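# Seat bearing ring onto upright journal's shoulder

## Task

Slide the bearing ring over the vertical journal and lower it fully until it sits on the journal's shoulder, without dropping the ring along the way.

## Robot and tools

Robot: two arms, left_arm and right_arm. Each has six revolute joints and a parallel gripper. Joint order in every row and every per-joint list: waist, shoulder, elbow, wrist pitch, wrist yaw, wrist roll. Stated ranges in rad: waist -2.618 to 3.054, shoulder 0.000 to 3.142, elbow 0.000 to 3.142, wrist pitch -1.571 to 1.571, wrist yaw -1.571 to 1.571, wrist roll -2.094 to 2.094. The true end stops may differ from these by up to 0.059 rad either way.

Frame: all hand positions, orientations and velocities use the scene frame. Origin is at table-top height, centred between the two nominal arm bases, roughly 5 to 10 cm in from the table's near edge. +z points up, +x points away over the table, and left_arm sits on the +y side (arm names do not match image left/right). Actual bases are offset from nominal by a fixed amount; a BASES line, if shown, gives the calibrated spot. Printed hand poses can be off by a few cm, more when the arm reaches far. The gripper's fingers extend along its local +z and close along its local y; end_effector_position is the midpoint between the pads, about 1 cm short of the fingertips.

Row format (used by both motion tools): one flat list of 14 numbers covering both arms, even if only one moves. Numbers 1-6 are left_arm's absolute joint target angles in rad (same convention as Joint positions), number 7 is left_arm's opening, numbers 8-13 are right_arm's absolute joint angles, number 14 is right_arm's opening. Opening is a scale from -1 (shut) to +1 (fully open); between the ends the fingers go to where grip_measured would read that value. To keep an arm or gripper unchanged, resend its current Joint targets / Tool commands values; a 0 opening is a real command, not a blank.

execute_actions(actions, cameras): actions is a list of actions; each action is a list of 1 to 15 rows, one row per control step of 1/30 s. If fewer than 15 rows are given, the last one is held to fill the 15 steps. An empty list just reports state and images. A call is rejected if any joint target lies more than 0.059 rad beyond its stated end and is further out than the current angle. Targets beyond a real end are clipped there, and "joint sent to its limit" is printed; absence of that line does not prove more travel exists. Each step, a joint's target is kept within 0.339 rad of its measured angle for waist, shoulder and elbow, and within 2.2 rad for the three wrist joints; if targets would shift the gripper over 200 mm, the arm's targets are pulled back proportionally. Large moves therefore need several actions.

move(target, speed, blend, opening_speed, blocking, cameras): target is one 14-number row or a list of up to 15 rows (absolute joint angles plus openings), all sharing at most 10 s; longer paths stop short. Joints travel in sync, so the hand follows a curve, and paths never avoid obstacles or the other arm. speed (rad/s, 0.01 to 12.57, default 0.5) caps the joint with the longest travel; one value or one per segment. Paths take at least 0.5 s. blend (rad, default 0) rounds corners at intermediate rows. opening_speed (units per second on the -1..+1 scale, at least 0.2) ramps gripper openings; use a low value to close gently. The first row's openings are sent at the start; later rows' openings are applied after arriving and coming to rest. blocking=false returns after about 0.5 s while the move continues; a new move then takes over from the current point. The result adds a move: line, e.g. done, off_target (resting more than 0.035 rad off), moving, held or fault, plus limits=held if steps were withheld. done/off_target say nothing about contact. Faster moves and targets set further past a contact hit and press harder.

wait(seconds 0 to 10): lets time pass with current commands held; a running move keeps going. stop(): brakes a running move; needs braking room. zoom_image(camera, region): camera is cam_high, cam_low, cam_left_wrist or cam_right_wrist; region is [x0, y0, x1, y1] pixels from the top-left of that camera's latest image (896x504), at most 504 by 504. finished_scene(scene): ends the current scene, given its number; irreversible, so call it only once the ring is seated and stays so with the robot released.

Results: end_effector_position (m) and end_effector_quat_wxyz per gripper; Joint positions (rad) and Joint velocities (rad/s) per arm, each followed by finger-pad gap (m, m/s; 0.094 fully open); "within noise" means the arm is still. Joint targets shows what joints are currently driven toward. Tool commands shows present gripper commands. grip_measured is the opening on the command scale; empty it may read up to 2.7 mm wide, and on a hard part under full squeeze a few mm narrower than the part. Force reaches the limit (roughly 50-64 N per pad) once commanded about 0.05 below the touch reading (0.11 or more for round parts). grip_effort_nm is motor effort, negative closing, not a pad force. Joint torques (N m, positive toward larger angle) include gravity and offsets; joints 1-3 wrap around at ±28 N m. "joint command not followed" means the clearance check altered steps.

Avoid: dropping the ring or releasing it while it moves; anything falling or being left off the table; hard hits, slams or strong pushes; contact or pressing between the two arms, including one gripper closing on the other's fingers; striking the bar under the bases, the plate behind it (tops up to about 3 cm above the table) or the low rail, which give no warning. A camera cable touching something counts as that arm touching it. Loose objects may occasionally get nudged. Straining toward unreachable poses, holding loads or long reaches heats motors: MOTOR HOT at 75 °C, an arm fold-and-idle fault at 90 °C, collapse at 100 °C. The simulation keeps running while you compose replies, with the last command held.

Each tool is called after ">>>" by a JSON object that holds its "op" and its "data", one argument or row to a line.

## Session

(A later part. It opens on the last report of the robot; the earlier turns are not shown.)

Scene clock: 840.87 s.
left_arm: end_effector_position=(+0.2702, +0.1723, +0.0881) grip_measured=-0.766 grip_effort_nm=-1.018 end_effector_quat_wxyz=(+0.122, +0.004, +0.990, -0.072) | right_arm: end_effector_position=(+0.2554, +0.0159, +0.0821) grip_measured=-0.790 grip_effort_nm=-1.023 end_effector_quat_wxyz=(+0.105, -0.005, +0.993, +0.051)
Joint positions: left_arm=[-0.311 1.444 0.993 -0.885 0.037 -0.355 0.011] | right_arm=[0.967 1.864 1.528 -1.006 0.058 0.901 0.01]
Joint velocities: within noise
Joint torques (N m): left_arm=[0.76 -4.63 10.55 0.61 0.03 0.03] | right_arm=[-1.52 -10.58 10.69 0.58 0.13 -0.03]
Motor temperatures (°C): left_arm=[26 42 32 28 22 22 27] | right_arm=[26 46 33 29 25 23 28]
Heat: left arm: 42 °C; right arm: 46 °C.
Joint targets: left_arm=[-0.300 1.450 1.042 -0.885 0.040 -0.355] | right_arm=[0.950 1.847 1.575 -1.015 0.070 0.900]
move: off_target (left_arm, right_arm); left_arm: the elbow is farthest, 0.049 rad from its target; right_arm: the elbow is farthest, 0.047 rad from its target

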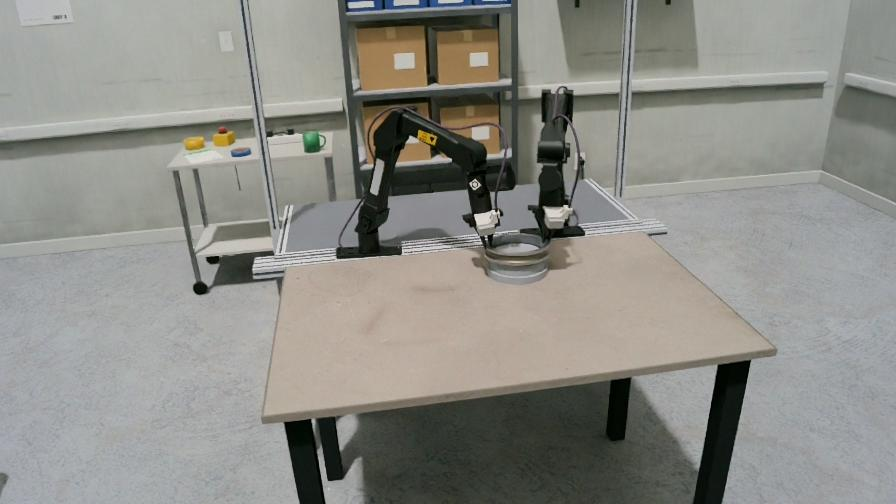

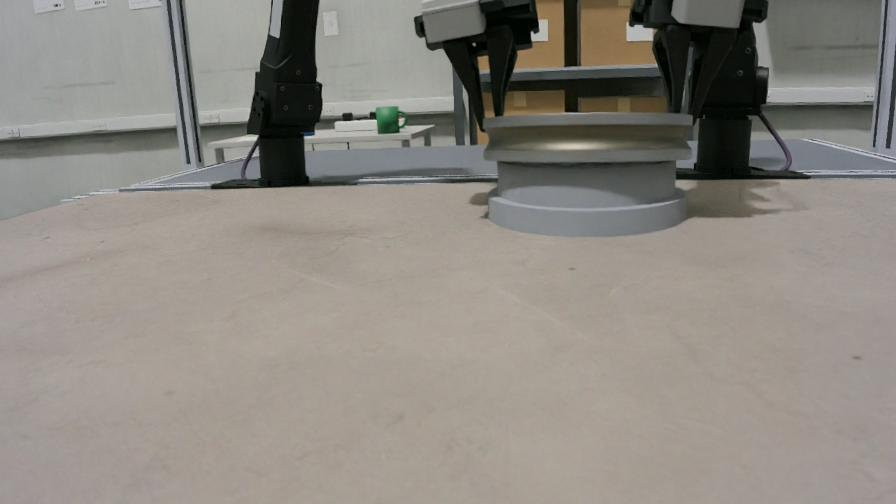

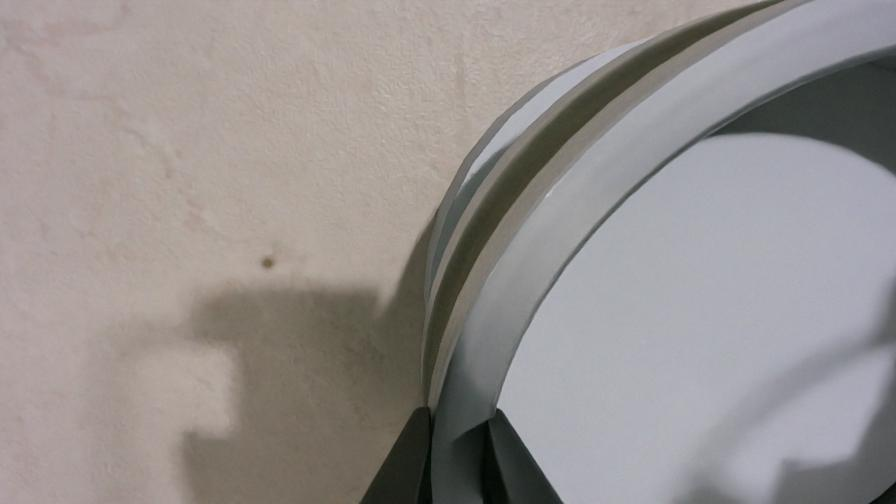

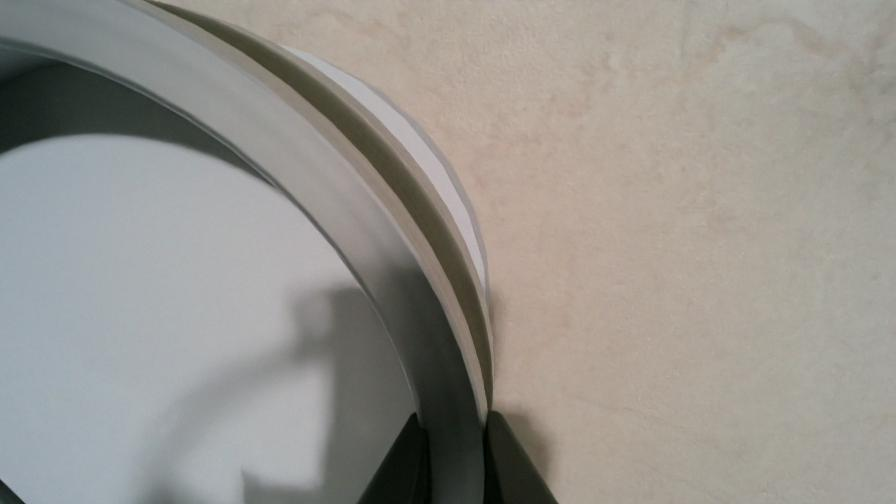

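>>> {"op": "move", "data": {
  "target": [-0.270,1.543,1.143,-0.978,0.07,-0.322,-0.95,0.90,1.907,1.671,-1.10,0.003,0.85,-0.95],
  "speed": 0.06
}}

>>> {"op": "zoom_image", "data": {
  "camera": "cam_low",
  "region": [440, 60, 720, 250]
}}

>>> {"op": "zoom_image", "data": {
  "camera": "cam_high",
  "region": [480, 222, 560, 290]
}}

Scene clock: 861.50 s.
left_arm: end_effector_position=(+0.2765, +0.1725, +0.0881) grip_measured=-0.767 grip_effort_nm=-1.023 end_effector_quat_wxyz=(+0.081, +0.005, +0.994, -0.072) | right_arm: end_effector_position=(+0.2624, +0.0153, +0.0821) grip_measured=-0.790 grip_effort_nm=-1.018 end_effector_quat_wxyz=(+0.065, -0.009, +0.997, +0.051)
Joint positions: left_arm=[-0.282 1.538 1.092 -0.969 0.071 -0.327 0.011] | right_arm=[0.921 1.926 1.622 -1.087 -0.014 0.855 0.01]
Joint velocities: within noise
Joint torques (N m): left_arm=[1.05 -5.37 10.7 0.37 0.02 0.06] | right_arm=[-1.96 -11.3 10.82 0.47 0.15 -0.06]
Motor temperatures (°C): left_arm=[26 39 35 26 22 22 27] | right_arm=[26 46 33 28 25 23 28]
Heat: left arm: 39 °C; right arm: 46 °C.
Joint targets: left_arm=[-0.270 1.543 1.143 -0.978 0.070 -0.322] | right_arm=[0.900 1.907 1.671 -1.100 0.003 0.850]
move: off_target (left_arm, right_arm); left_arm: the elbow is farthest, 0.051 rad from its target; right_arm: the elbow is farthest, 0.049 rad from its target

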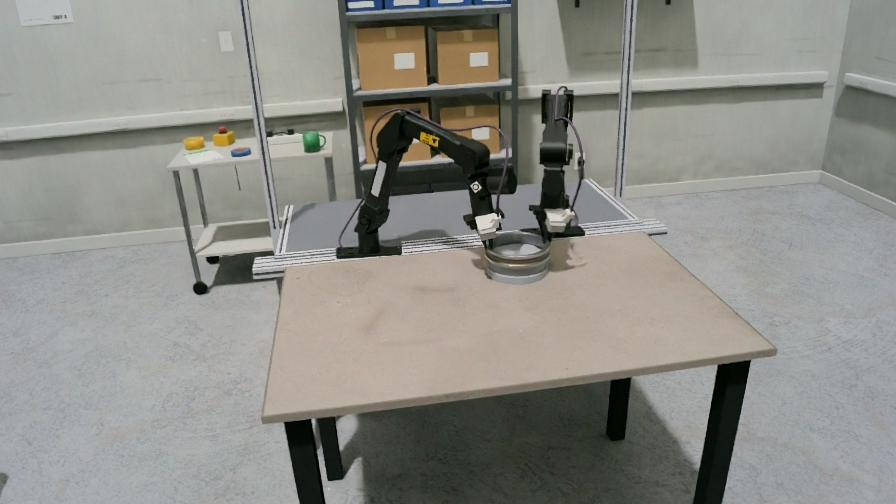

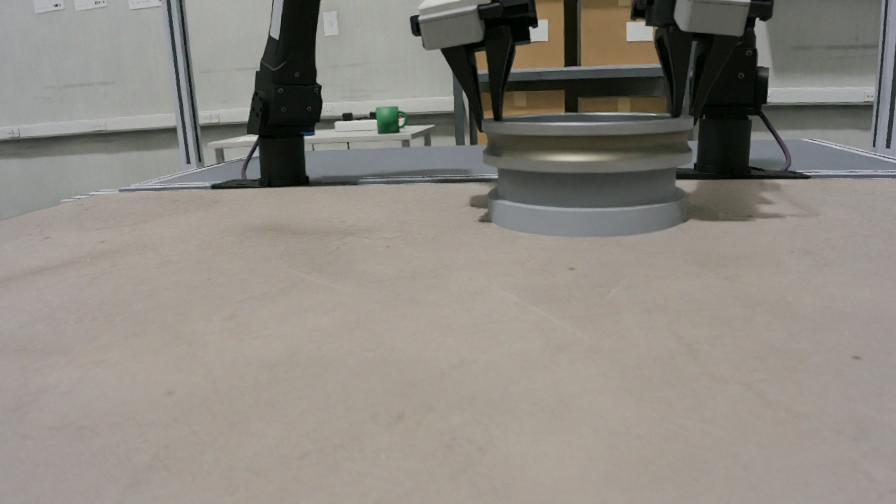

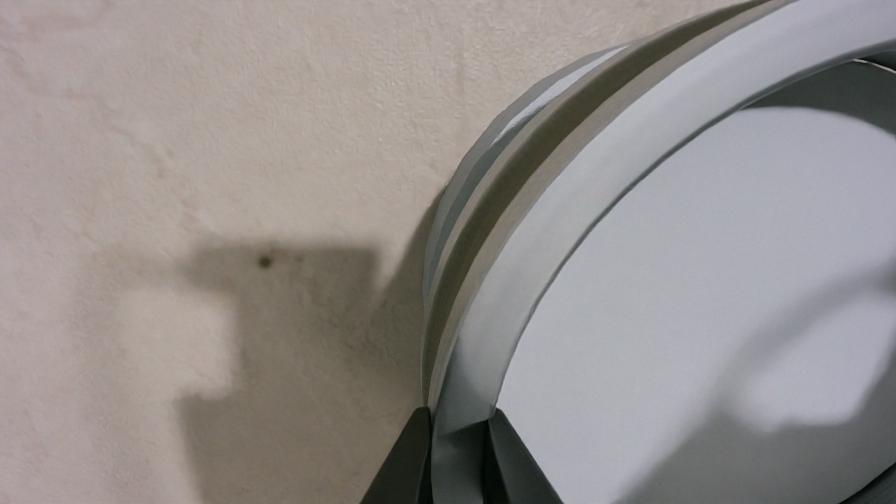

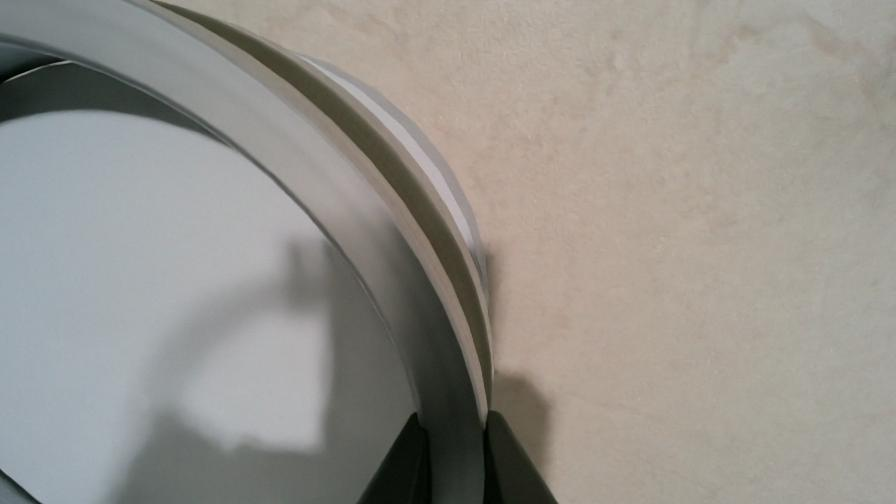

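Scaled by 1.800 from the camera's 896x504 image, which has a finer 1280x720 frame.

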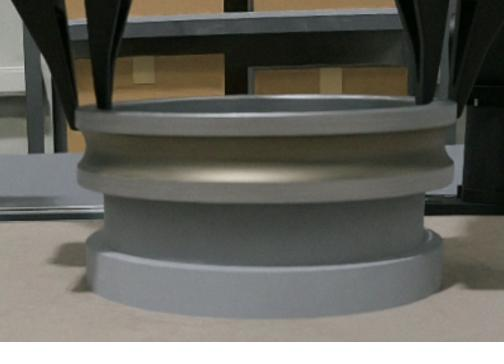

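Scaled by 6.300 from the camera's 896x504 image, which has a finer 1280x720 frame.

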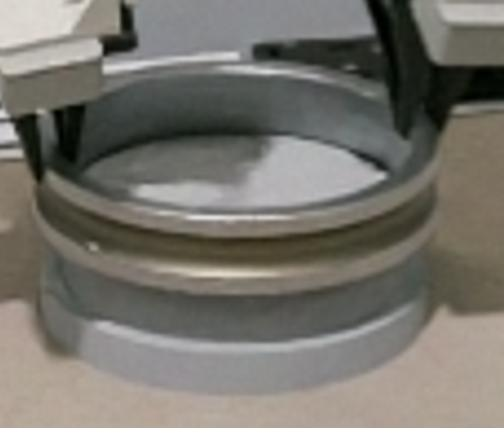

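>>> {"op": "move", "data": {
  "target": [-0.263,1.577,1.096,-0.945,0.08,-0.318,-0.95,0.888,1.930,1.621,-1.065,-0.02,0.84,-0.95],
  "speed": 0.04
}}

>>> {"op": "zoom_image", "data": {
  "camera": "cam_low",
  "region": [440, 60, 720, 250]
}}

>>> {"op": "zoom_image", "data": {
  "camera": "cam_high",
  "region": [480, 222, 560, 290]
}}

Scene clock: 877.77 s.
left_arm: end_effector_position=(+0.2776, +0.1722, +0.0789) grip_measured=-0.767 grip_effort_nm=-1.018 end_effector_quat_wxyz=(+0.067, +0.004, +0.995, -0.072) | right_arm: end_effector_position=(+0.2634, +0.0149, +0.0717) grip_measured=-0.790 grip_effort_nm=-1.028 end_effector_quat_wxyz=(+0.051, -0.009, +0.997, +0.051)
Joint positions: left_arm=[-0.276 1.572 1.092 -0.961 0.081 -0.322 0.011] | right_arm=[0.91 1.948 1.612 -1.073 -0.036 0.844 0.01]
Joint velocities: within noise
Joint torques (N m): left_arm=[1.02 -5.64 6.23 0.57 0.04 0.07] | right_arm=[-2.09 -11.32 7.15 0.63 0.13 -0.03]
Motor temperatures (°C): left_arm=[26 38 35 26 22 22 27] | right_arm=[26 48 34 28 25 23 28]
Heat: left arm: 38 °C; right arm: 48 °C.
Joint targets: left_arm=[-0.263 1.577 1.096 -0.945 0.080 -0.318] | right_arm=[0.888 1.930 1.621 -1.065 -0.020 0.840]
move: done

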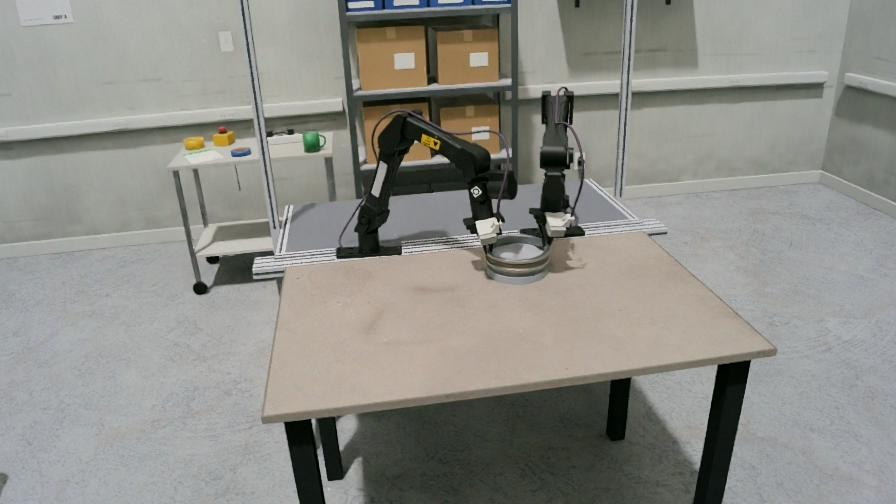

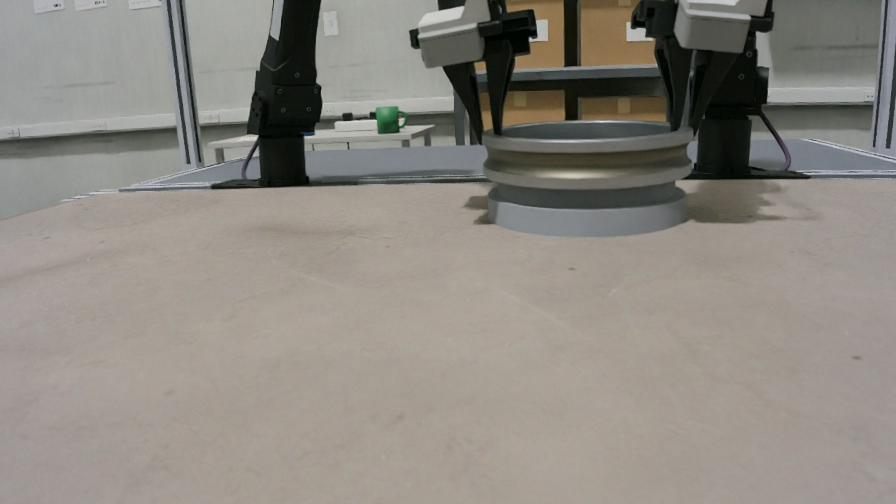

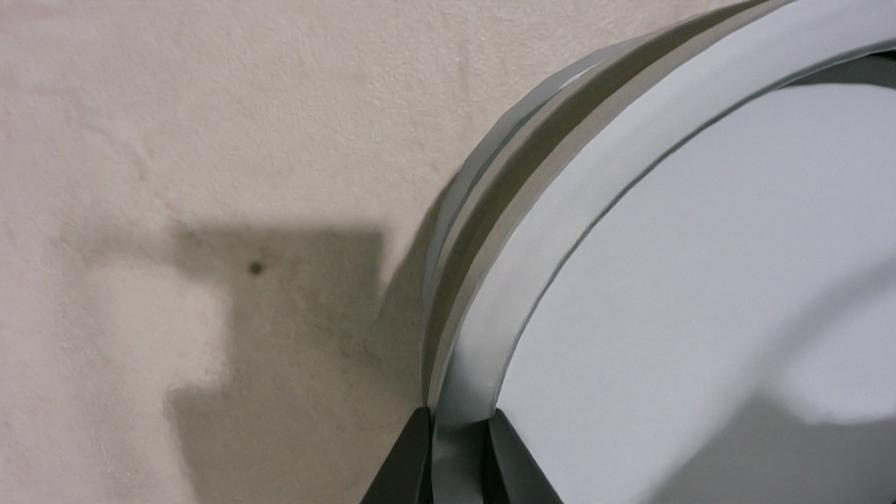

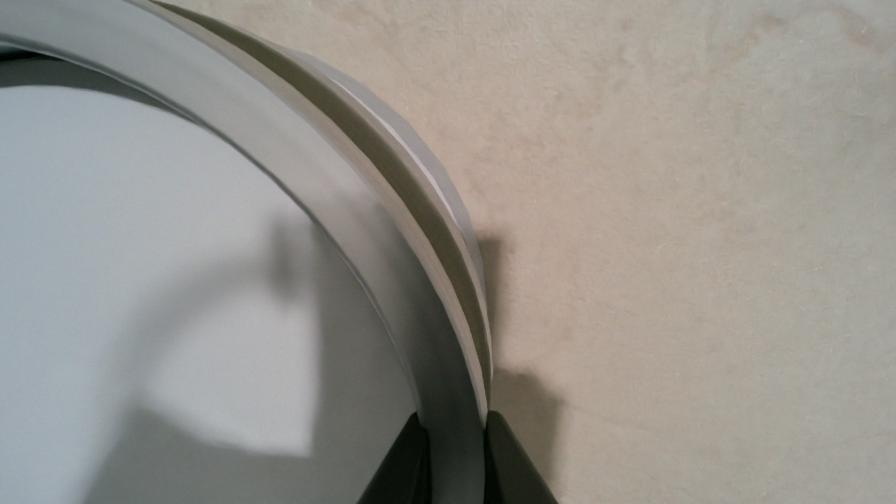

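Scaled by 1.800 from the camera's 896x504 image, which has a finer 1280x720 frame.

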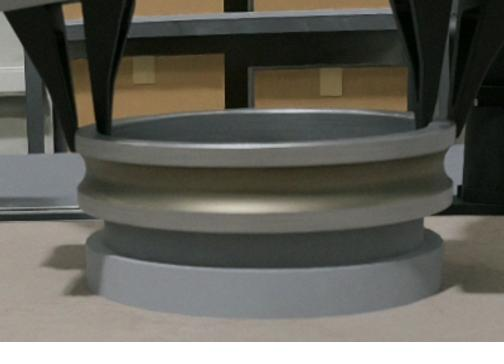

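Scaled by 6.300 from the camera's 896x504 image, which has a finer 1280x720 frame.

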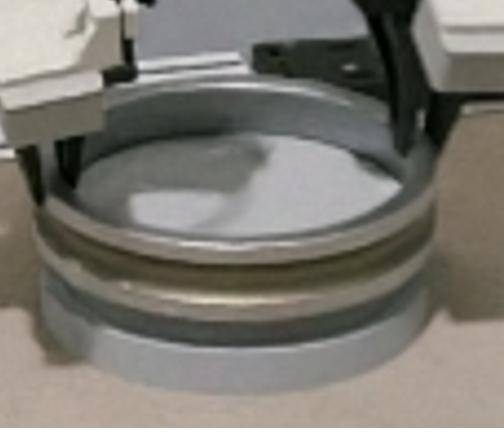

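>>> {"op": "move", "data": {
  "target": [-0.267,1.586,1.065,-0.904,0.08,-0.32,-0.95,0.895,1.934,1.584,-1.026,-0.02,0.842,-0.95],
  "speed": 0.04
}}

>>> {"op": "zoom_image", "data": {
  "camera": "cam_low",
  "region": [440, 60, 720, 250]
}}

Scene clock: 892.70 s.
left_arm: end_effector_position=(+0.2772, +0.1720, +0.0697) grip_measured=-0.767 grip_effort_nm=-1.018 end_effector_quat_wxyz=(+0.067, +0.005, +0.995, -0.072) | right_arm: end_effector_position=(+0.2633, +0.0148, +0.0628) grip_measured=-0.790 grip_effort_nm=-1.023 end_effector_quat_wxyz=(+0.052, -0.009, +0.997, +0.054)
Joint positions: left_arm=[-0.276 1.578 1.06 -0.923 0.081 -0.322 0.011] | right_arm=[0.91 1.948 1.576 -1.033 -0.039 0.844 0.01]
Joint velocities: within noise
Joint torques (N m): left_arm=[0.7 -5.41 6.27 0.56 0.03 0.04] | right_arm=[-1.32 -10.95 6.98 0.63 0.17 -0.03]
Motor temperatures (°C): left_arm=[26 38 34 25 22 22 27] | right_arm=[26 48 33 28 25 23 28]
Heat: left arm: 38 °C; right arm: 48 °C.
Joint targets: left_arm=[-0.267 1.586 1.065 -0.904 0.080 -0.320] | right_arm=[0.895 1.934 1.584 -1.026 -0.020 0.842]
move: done

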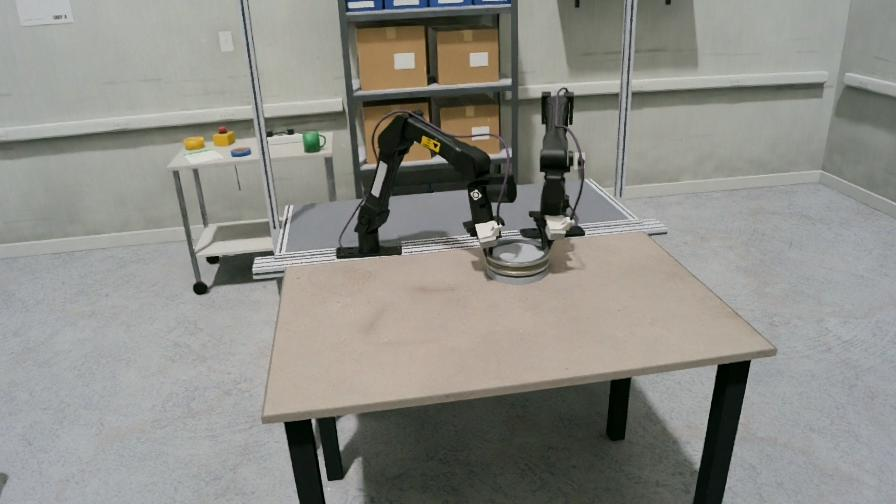

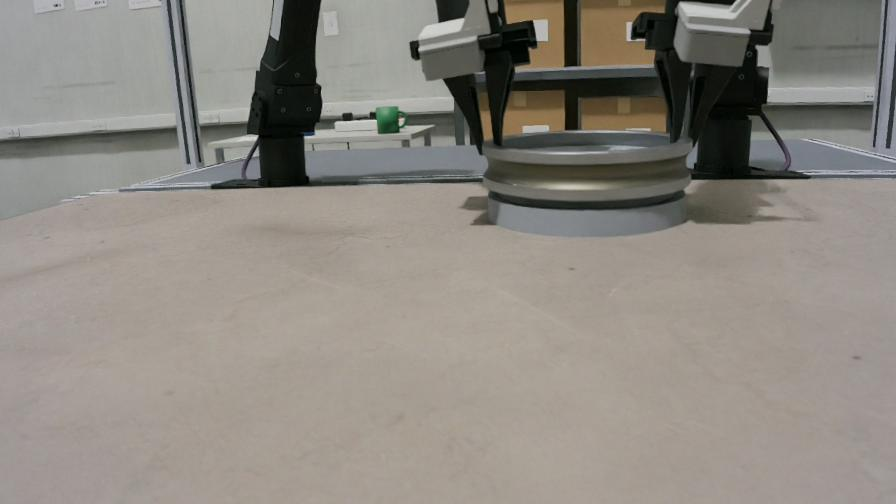

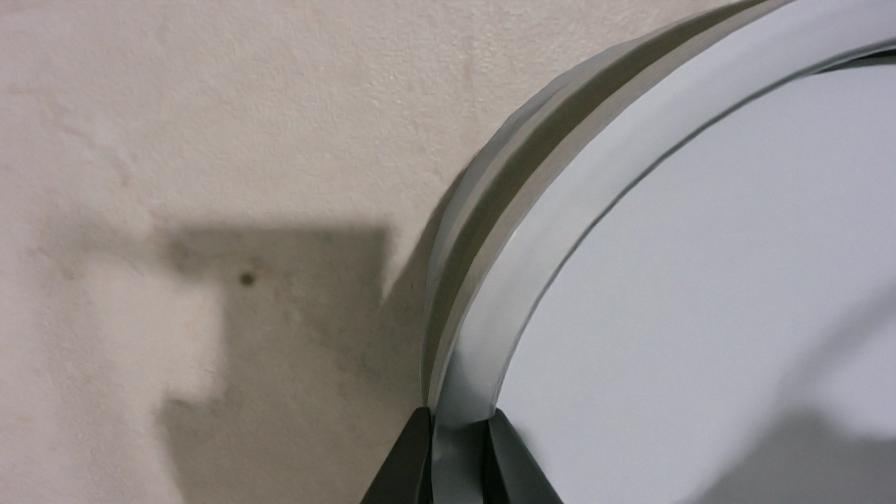

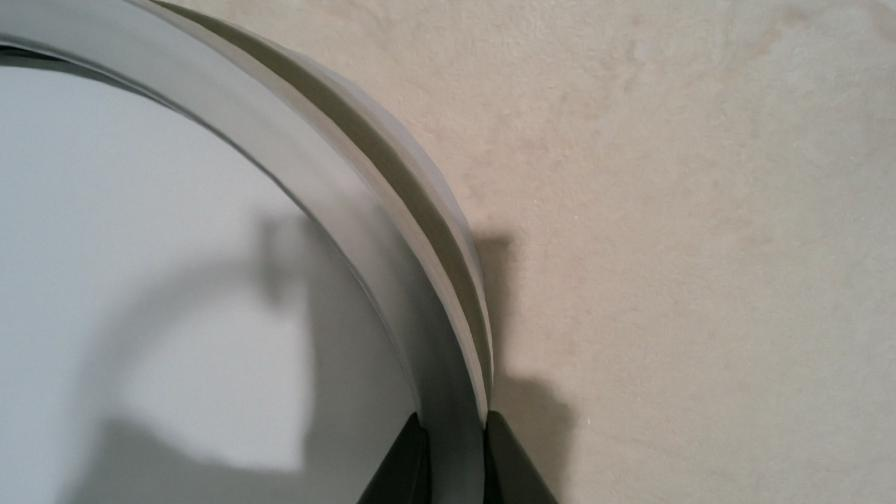

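Scaled by 1.800 from the camera's 896x504 image, which has a finer 1280x720 frame.

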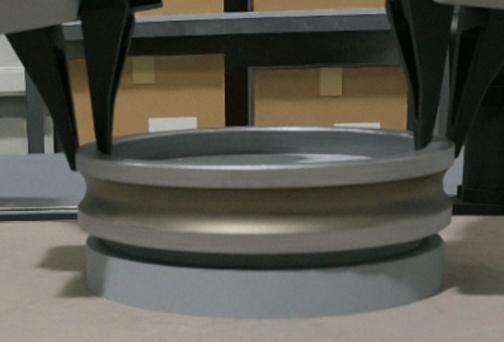

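>>> {"op": "move", "data": {
  "target": [-0.267,1.590,1.053,-0.890,0.08,-0.32,-0.95,0.895,1.936,1.570,-1.012,-0.02,0.842,-0.95],
  "speed": 0.04
}}

>>> {"op": "zoom_image", "data": {
  "camera": "cam_low",
  "region": [440, 60, 720, 250]
}}

Scene clock: 908.37 s.
left_arm: end_effector_position=(+0.2770, +0.1720, +0.0671) grip_measured=-0.767 grip_effort_nm=-1.018 end_effector_quat_wxyz=(+0.068, +0.005, +0.995, -0.073) | right_arm: end_effector_position=(+0.2633, +0.0148, +0.0601) grip_measured=-0.791 grip_effort_nm=-1.023 end_effector_quat_wxyz=(+0.051, -0.009, +0.997, +0.054)
Joint positions: left_arm=[-0.276 1.578 1.049 -0.91 0.081 -0.322 0.011] | right_arm=[0.91 1.95 1.568 -1.023 -0.039 0.844 0.01]
Joint velocities: within noise
Joint torques (N m): left_arm=[0.66 -5.14 6.31 0.6 0.01 0.06] | right_arm=[-1.31 -10.96 6.56 0.66 0.15 -0.03]
Motor temperatures (°C): left_arm=[26 38 33 25 22 22 28] | right_arm=[26 48 33 28 25 23 28]
Heat: left arm: 38 °C; right arm: 48 °C.
Joint targets: left_arm=[-0.267 1.590 1.053 -0.890 0.080 -0.320] | right_arm=[0.895 1.936 1.570 -1.012 -0.020 0.842]
move: done

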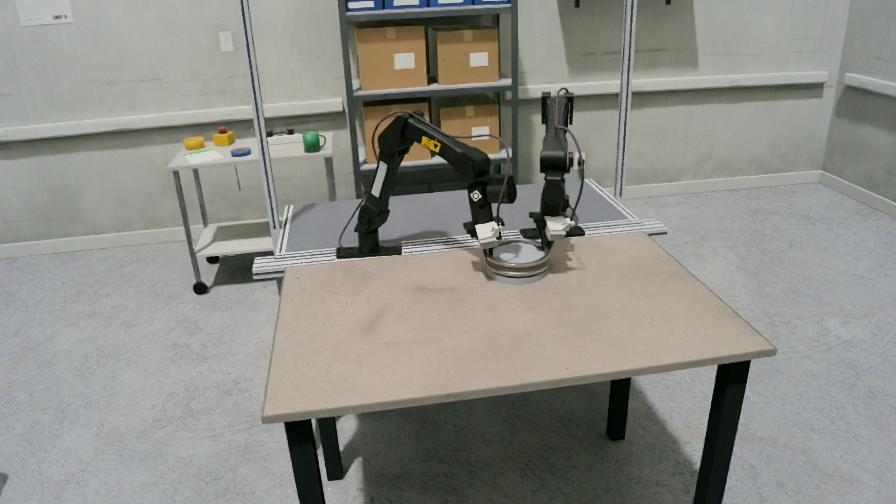

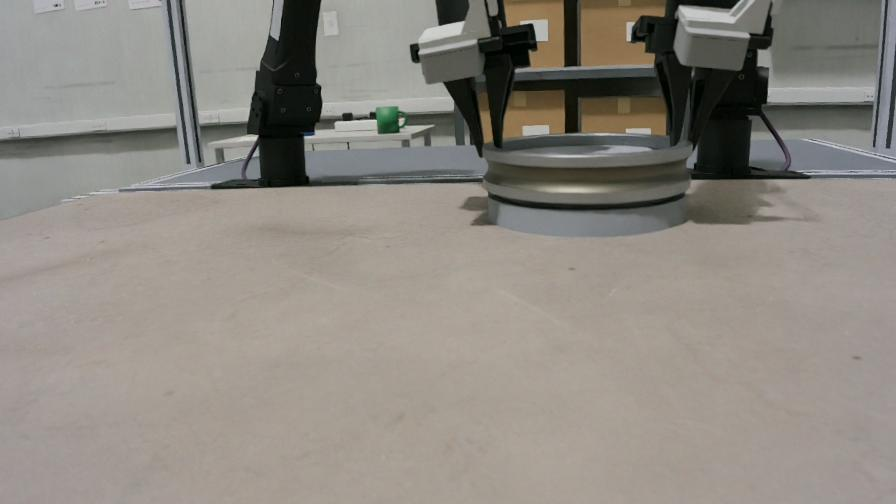

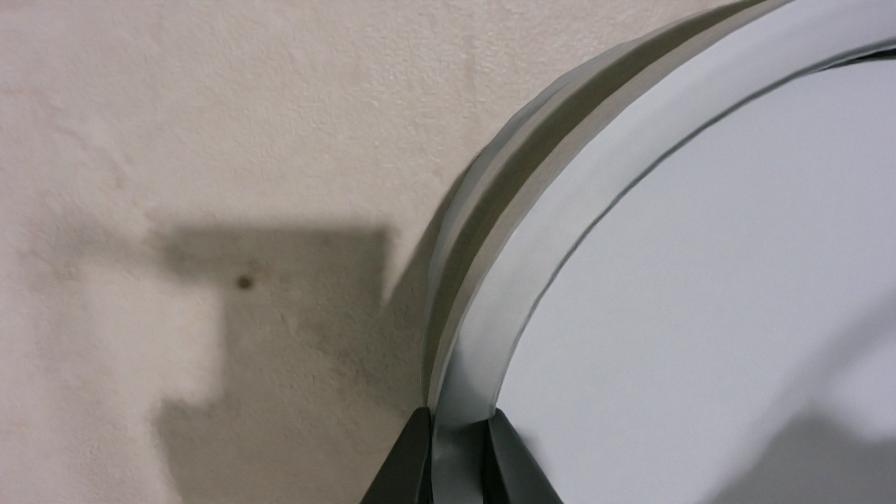

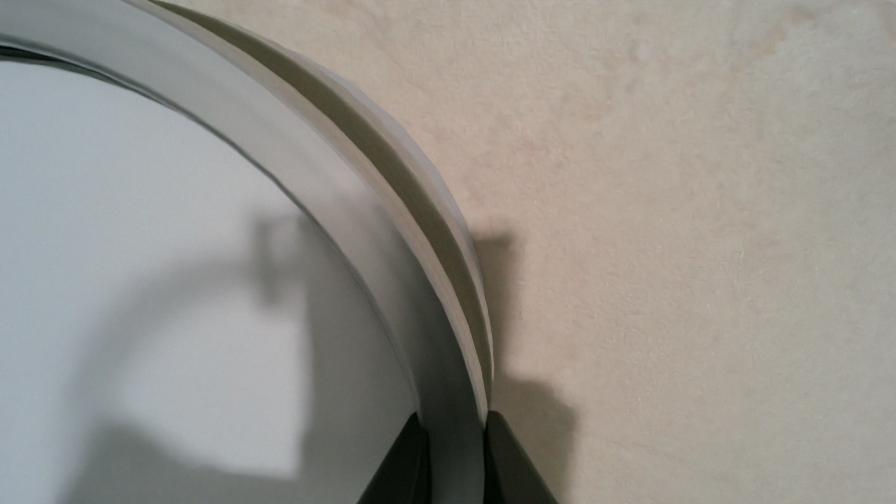

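Scaled by 1.800 from the camera's 896x504 image, which has a finer 1280x720 frame.

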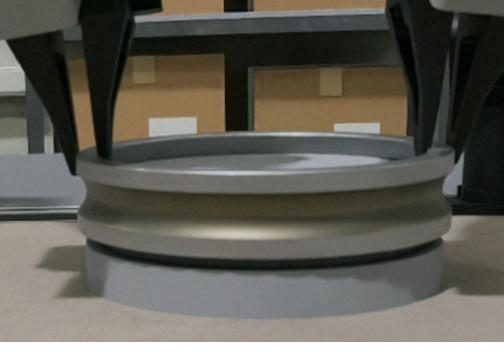

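>>> {"op": "move", "data": {
  "target": [-0.267,1.594,1.038,-0.874,0.08,-0.32,-0.95,0.895,1.938,1.555,-0.997,-0.02,0.842,-0.95],
  "speed": 0.03
}}

>>> {"op": "zoom_image", "data": {
  "camera": "cam_low",
  "region": [440, 60, 720, 250]
}}

Scene clock: 915.97 s.
left_arm: end_effector_position=(+0.2766, +0.1722, +0.0645) grip_measured=-0.767 grip_effort_nm=-1.018 end_effector_quat_wxyz=(+0.069, +0.005, +0.995, -0.073) | right_arm: end_effector_position=(+0.2634, +0.0150, +0.0595) grip_measured=-0.791 grip_effort_nm=-1.023 end_effector_quat_wxyz=(+0.052, -0.010, +0.997, +0.054)
Joint positions: left_arm=[-0.276 1.578 1.039 -0.899 0.081 -0.322 0.011] | right_arm=[0.91 1.95 1.565 -1.019 -0.04 0.843 0.01]
Joint velocities: within noise
Joint torques (N m): left_arm=[0.69 -4.75 5.9 0.67 0.03 0.04] | right_arm=[-1.37 -10.78 5.52 0.77 0.17 -0.03]
Motor temperatures (°C): left_arm=[26 38 33 25 22 22 28] | right_arm=[26 48 33 28 25 23 28]
Heat: left arm: 38 °C; right arm: 48 °C.
Joint targets: left_arm=[-0.267 1.594 1.038 -0.874 0.080 -0.320] | right_arm=[0.895 1.938 1.555 -0.997 -0.020 0.842]
move: done

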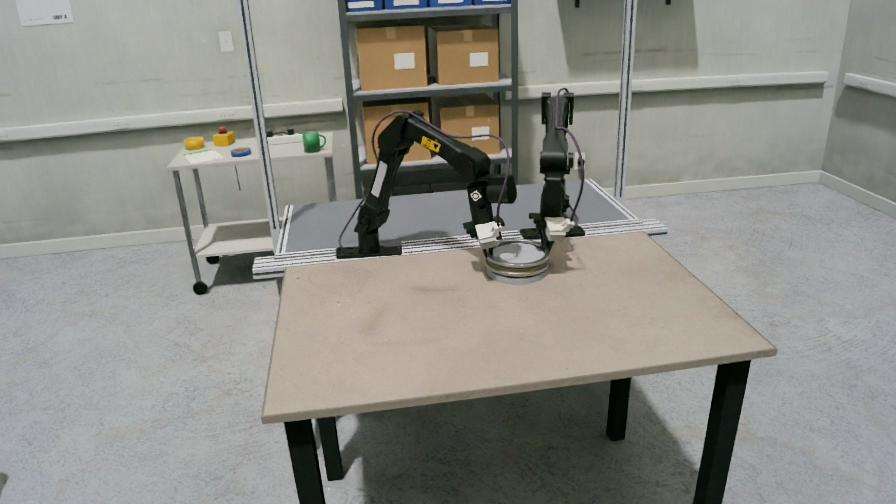

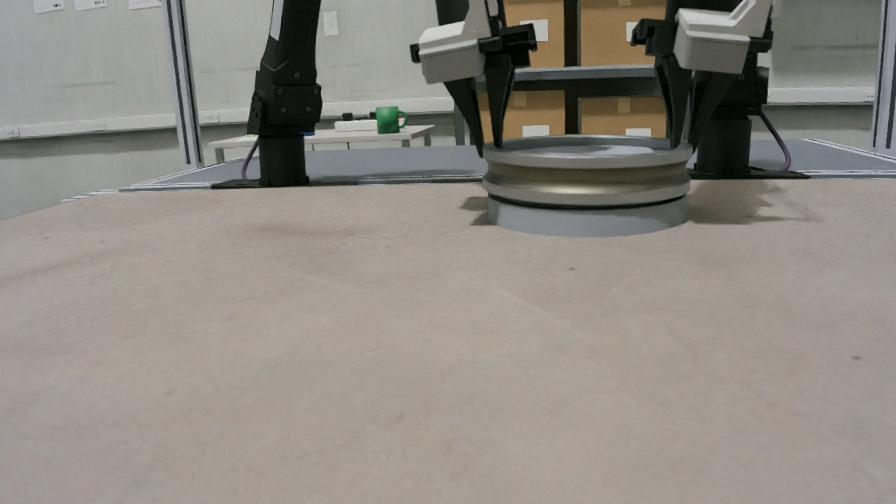

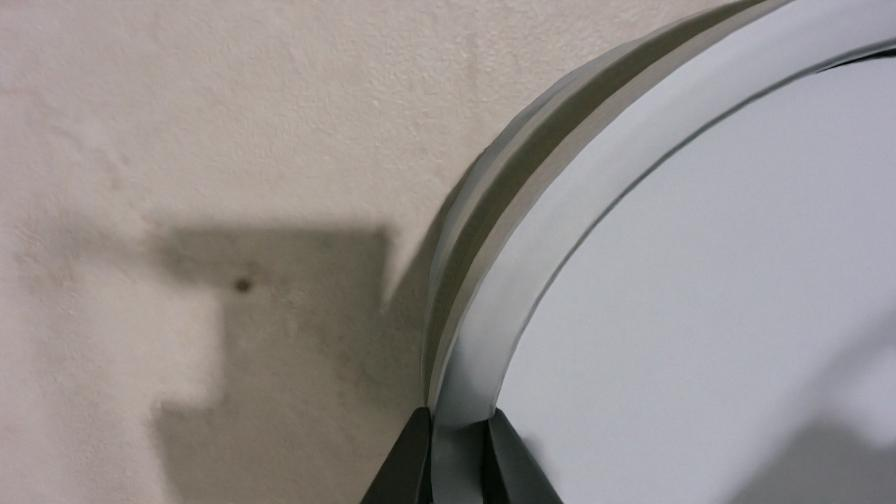

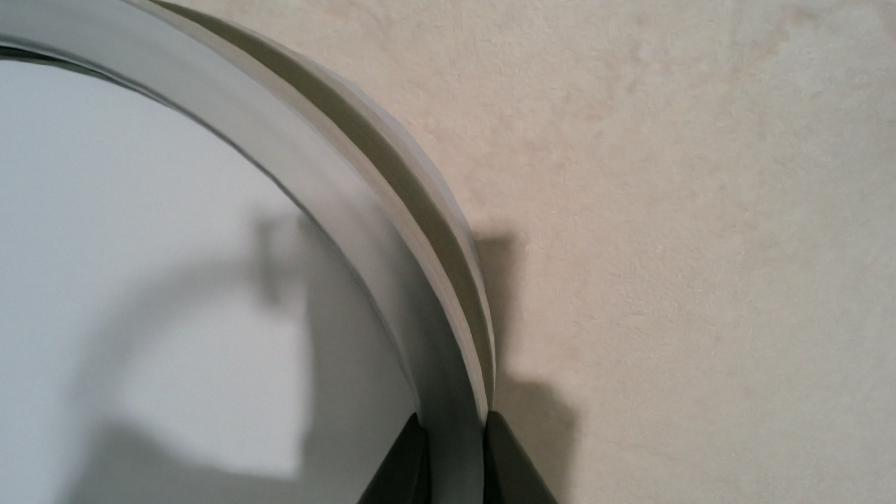

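Scaled by 1.800 from the camera's 896x504 image, which has a finer 1280x720 frame.

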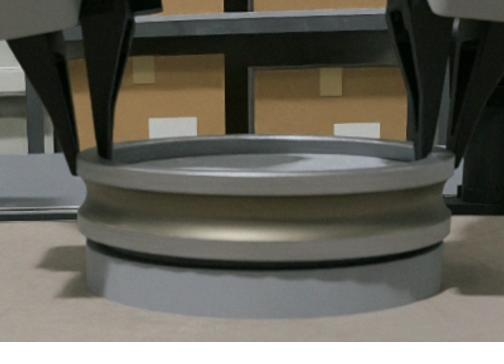

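>>> {"op": "move", "data": {
  "target": [-0.270,1.59,1.045,-0.885,0.08,-0.32,-0.45,0.90,1.936,1.565,-1.008,-0.02,0.842,-0.45],
  "opening_speed": 0.25
}}

>>> {"op": "zoom_image", "data": {
  "camera": "cam_low",
  "region": [440, 60, 720, 250]
}}

Scene clock: 924.70 s.
left_arm: end_effector_position=(+0.2772, +0.1716, +0.0645) grip_measured=-0.452 grip_effort_nm=0.095 end_effector_quat_wxyz=(+0.069, +0.004, +0.995, -0.075) | right_arm: end_effector_position=(+0.2645, +0.0148, +0.0596) grip_measured=-0.452 grip_effort_nm=0.090 end_effector_quat_wxyz=(+0.054, -0.010, +0.997, +0.053)
Joint positions: left_arm=[-0.275 1.579 1.039 -0.895 0.084 -0.322 0.026] | right_arm=[0.91 1.95 1.565 -1.017 -0.034 0.843 0.026]
Joint velocities: within noise
Joint torques (N m): left_arm=[0.36 -5.09 6.48 0.53 -0.01 0.04] | right_arm=[-0.85 -11 6.34 0.66 0.11 -0.02]
Motor temperatures (°C): left_arm=[26 37 32 25 22 22 27] | right_arm=[26 48 32 28 25 23 28]
Heat: left arm: 37 °C; right arm: 48 °C.
Joint targets: left_arm=[-0.270 1.590 1.045 -0.885 0.080 -0.320] | right_arm=[0.900 1.936 1.565 -1.008 -0.020 0.842]
move: done

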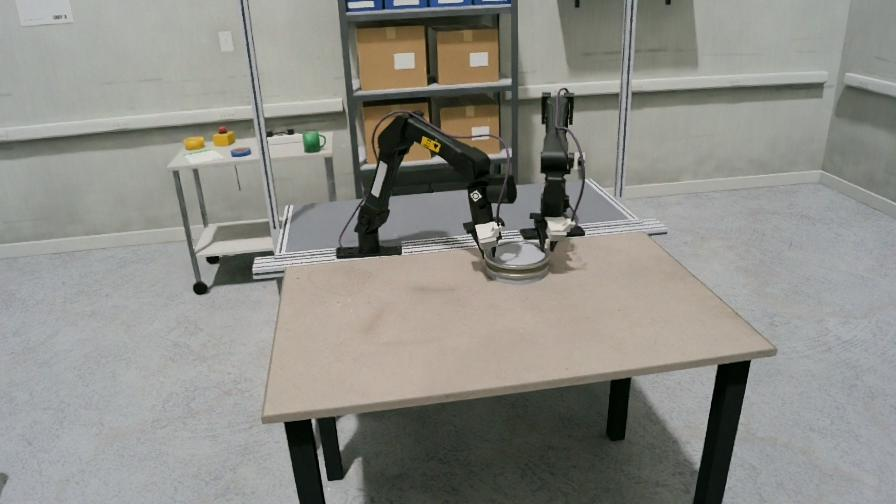

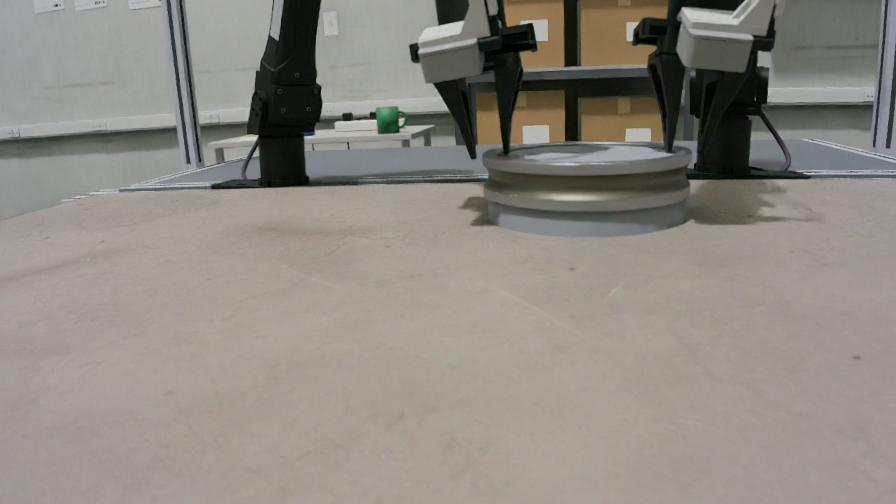

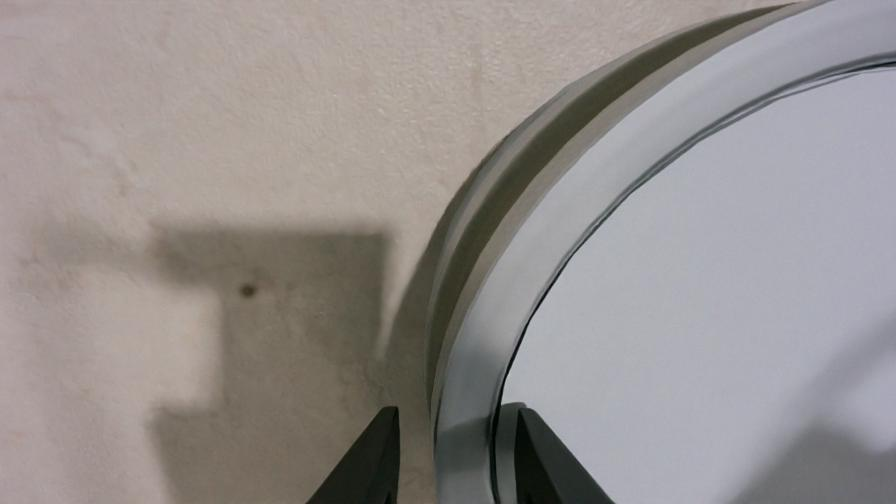

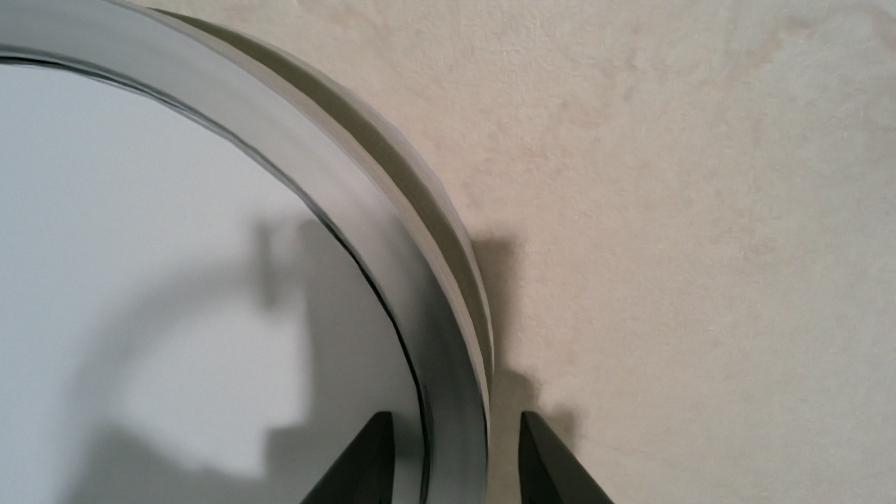

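Scaled by 1.800 from the camera's 896x504 image, which has a finer 1280x720 frame.

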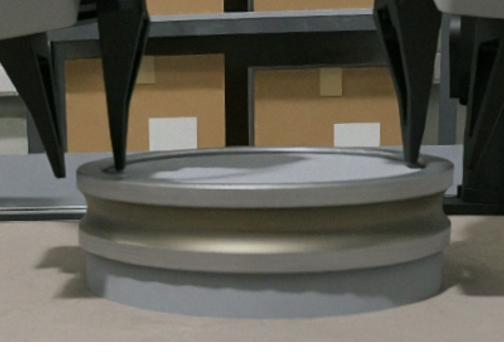

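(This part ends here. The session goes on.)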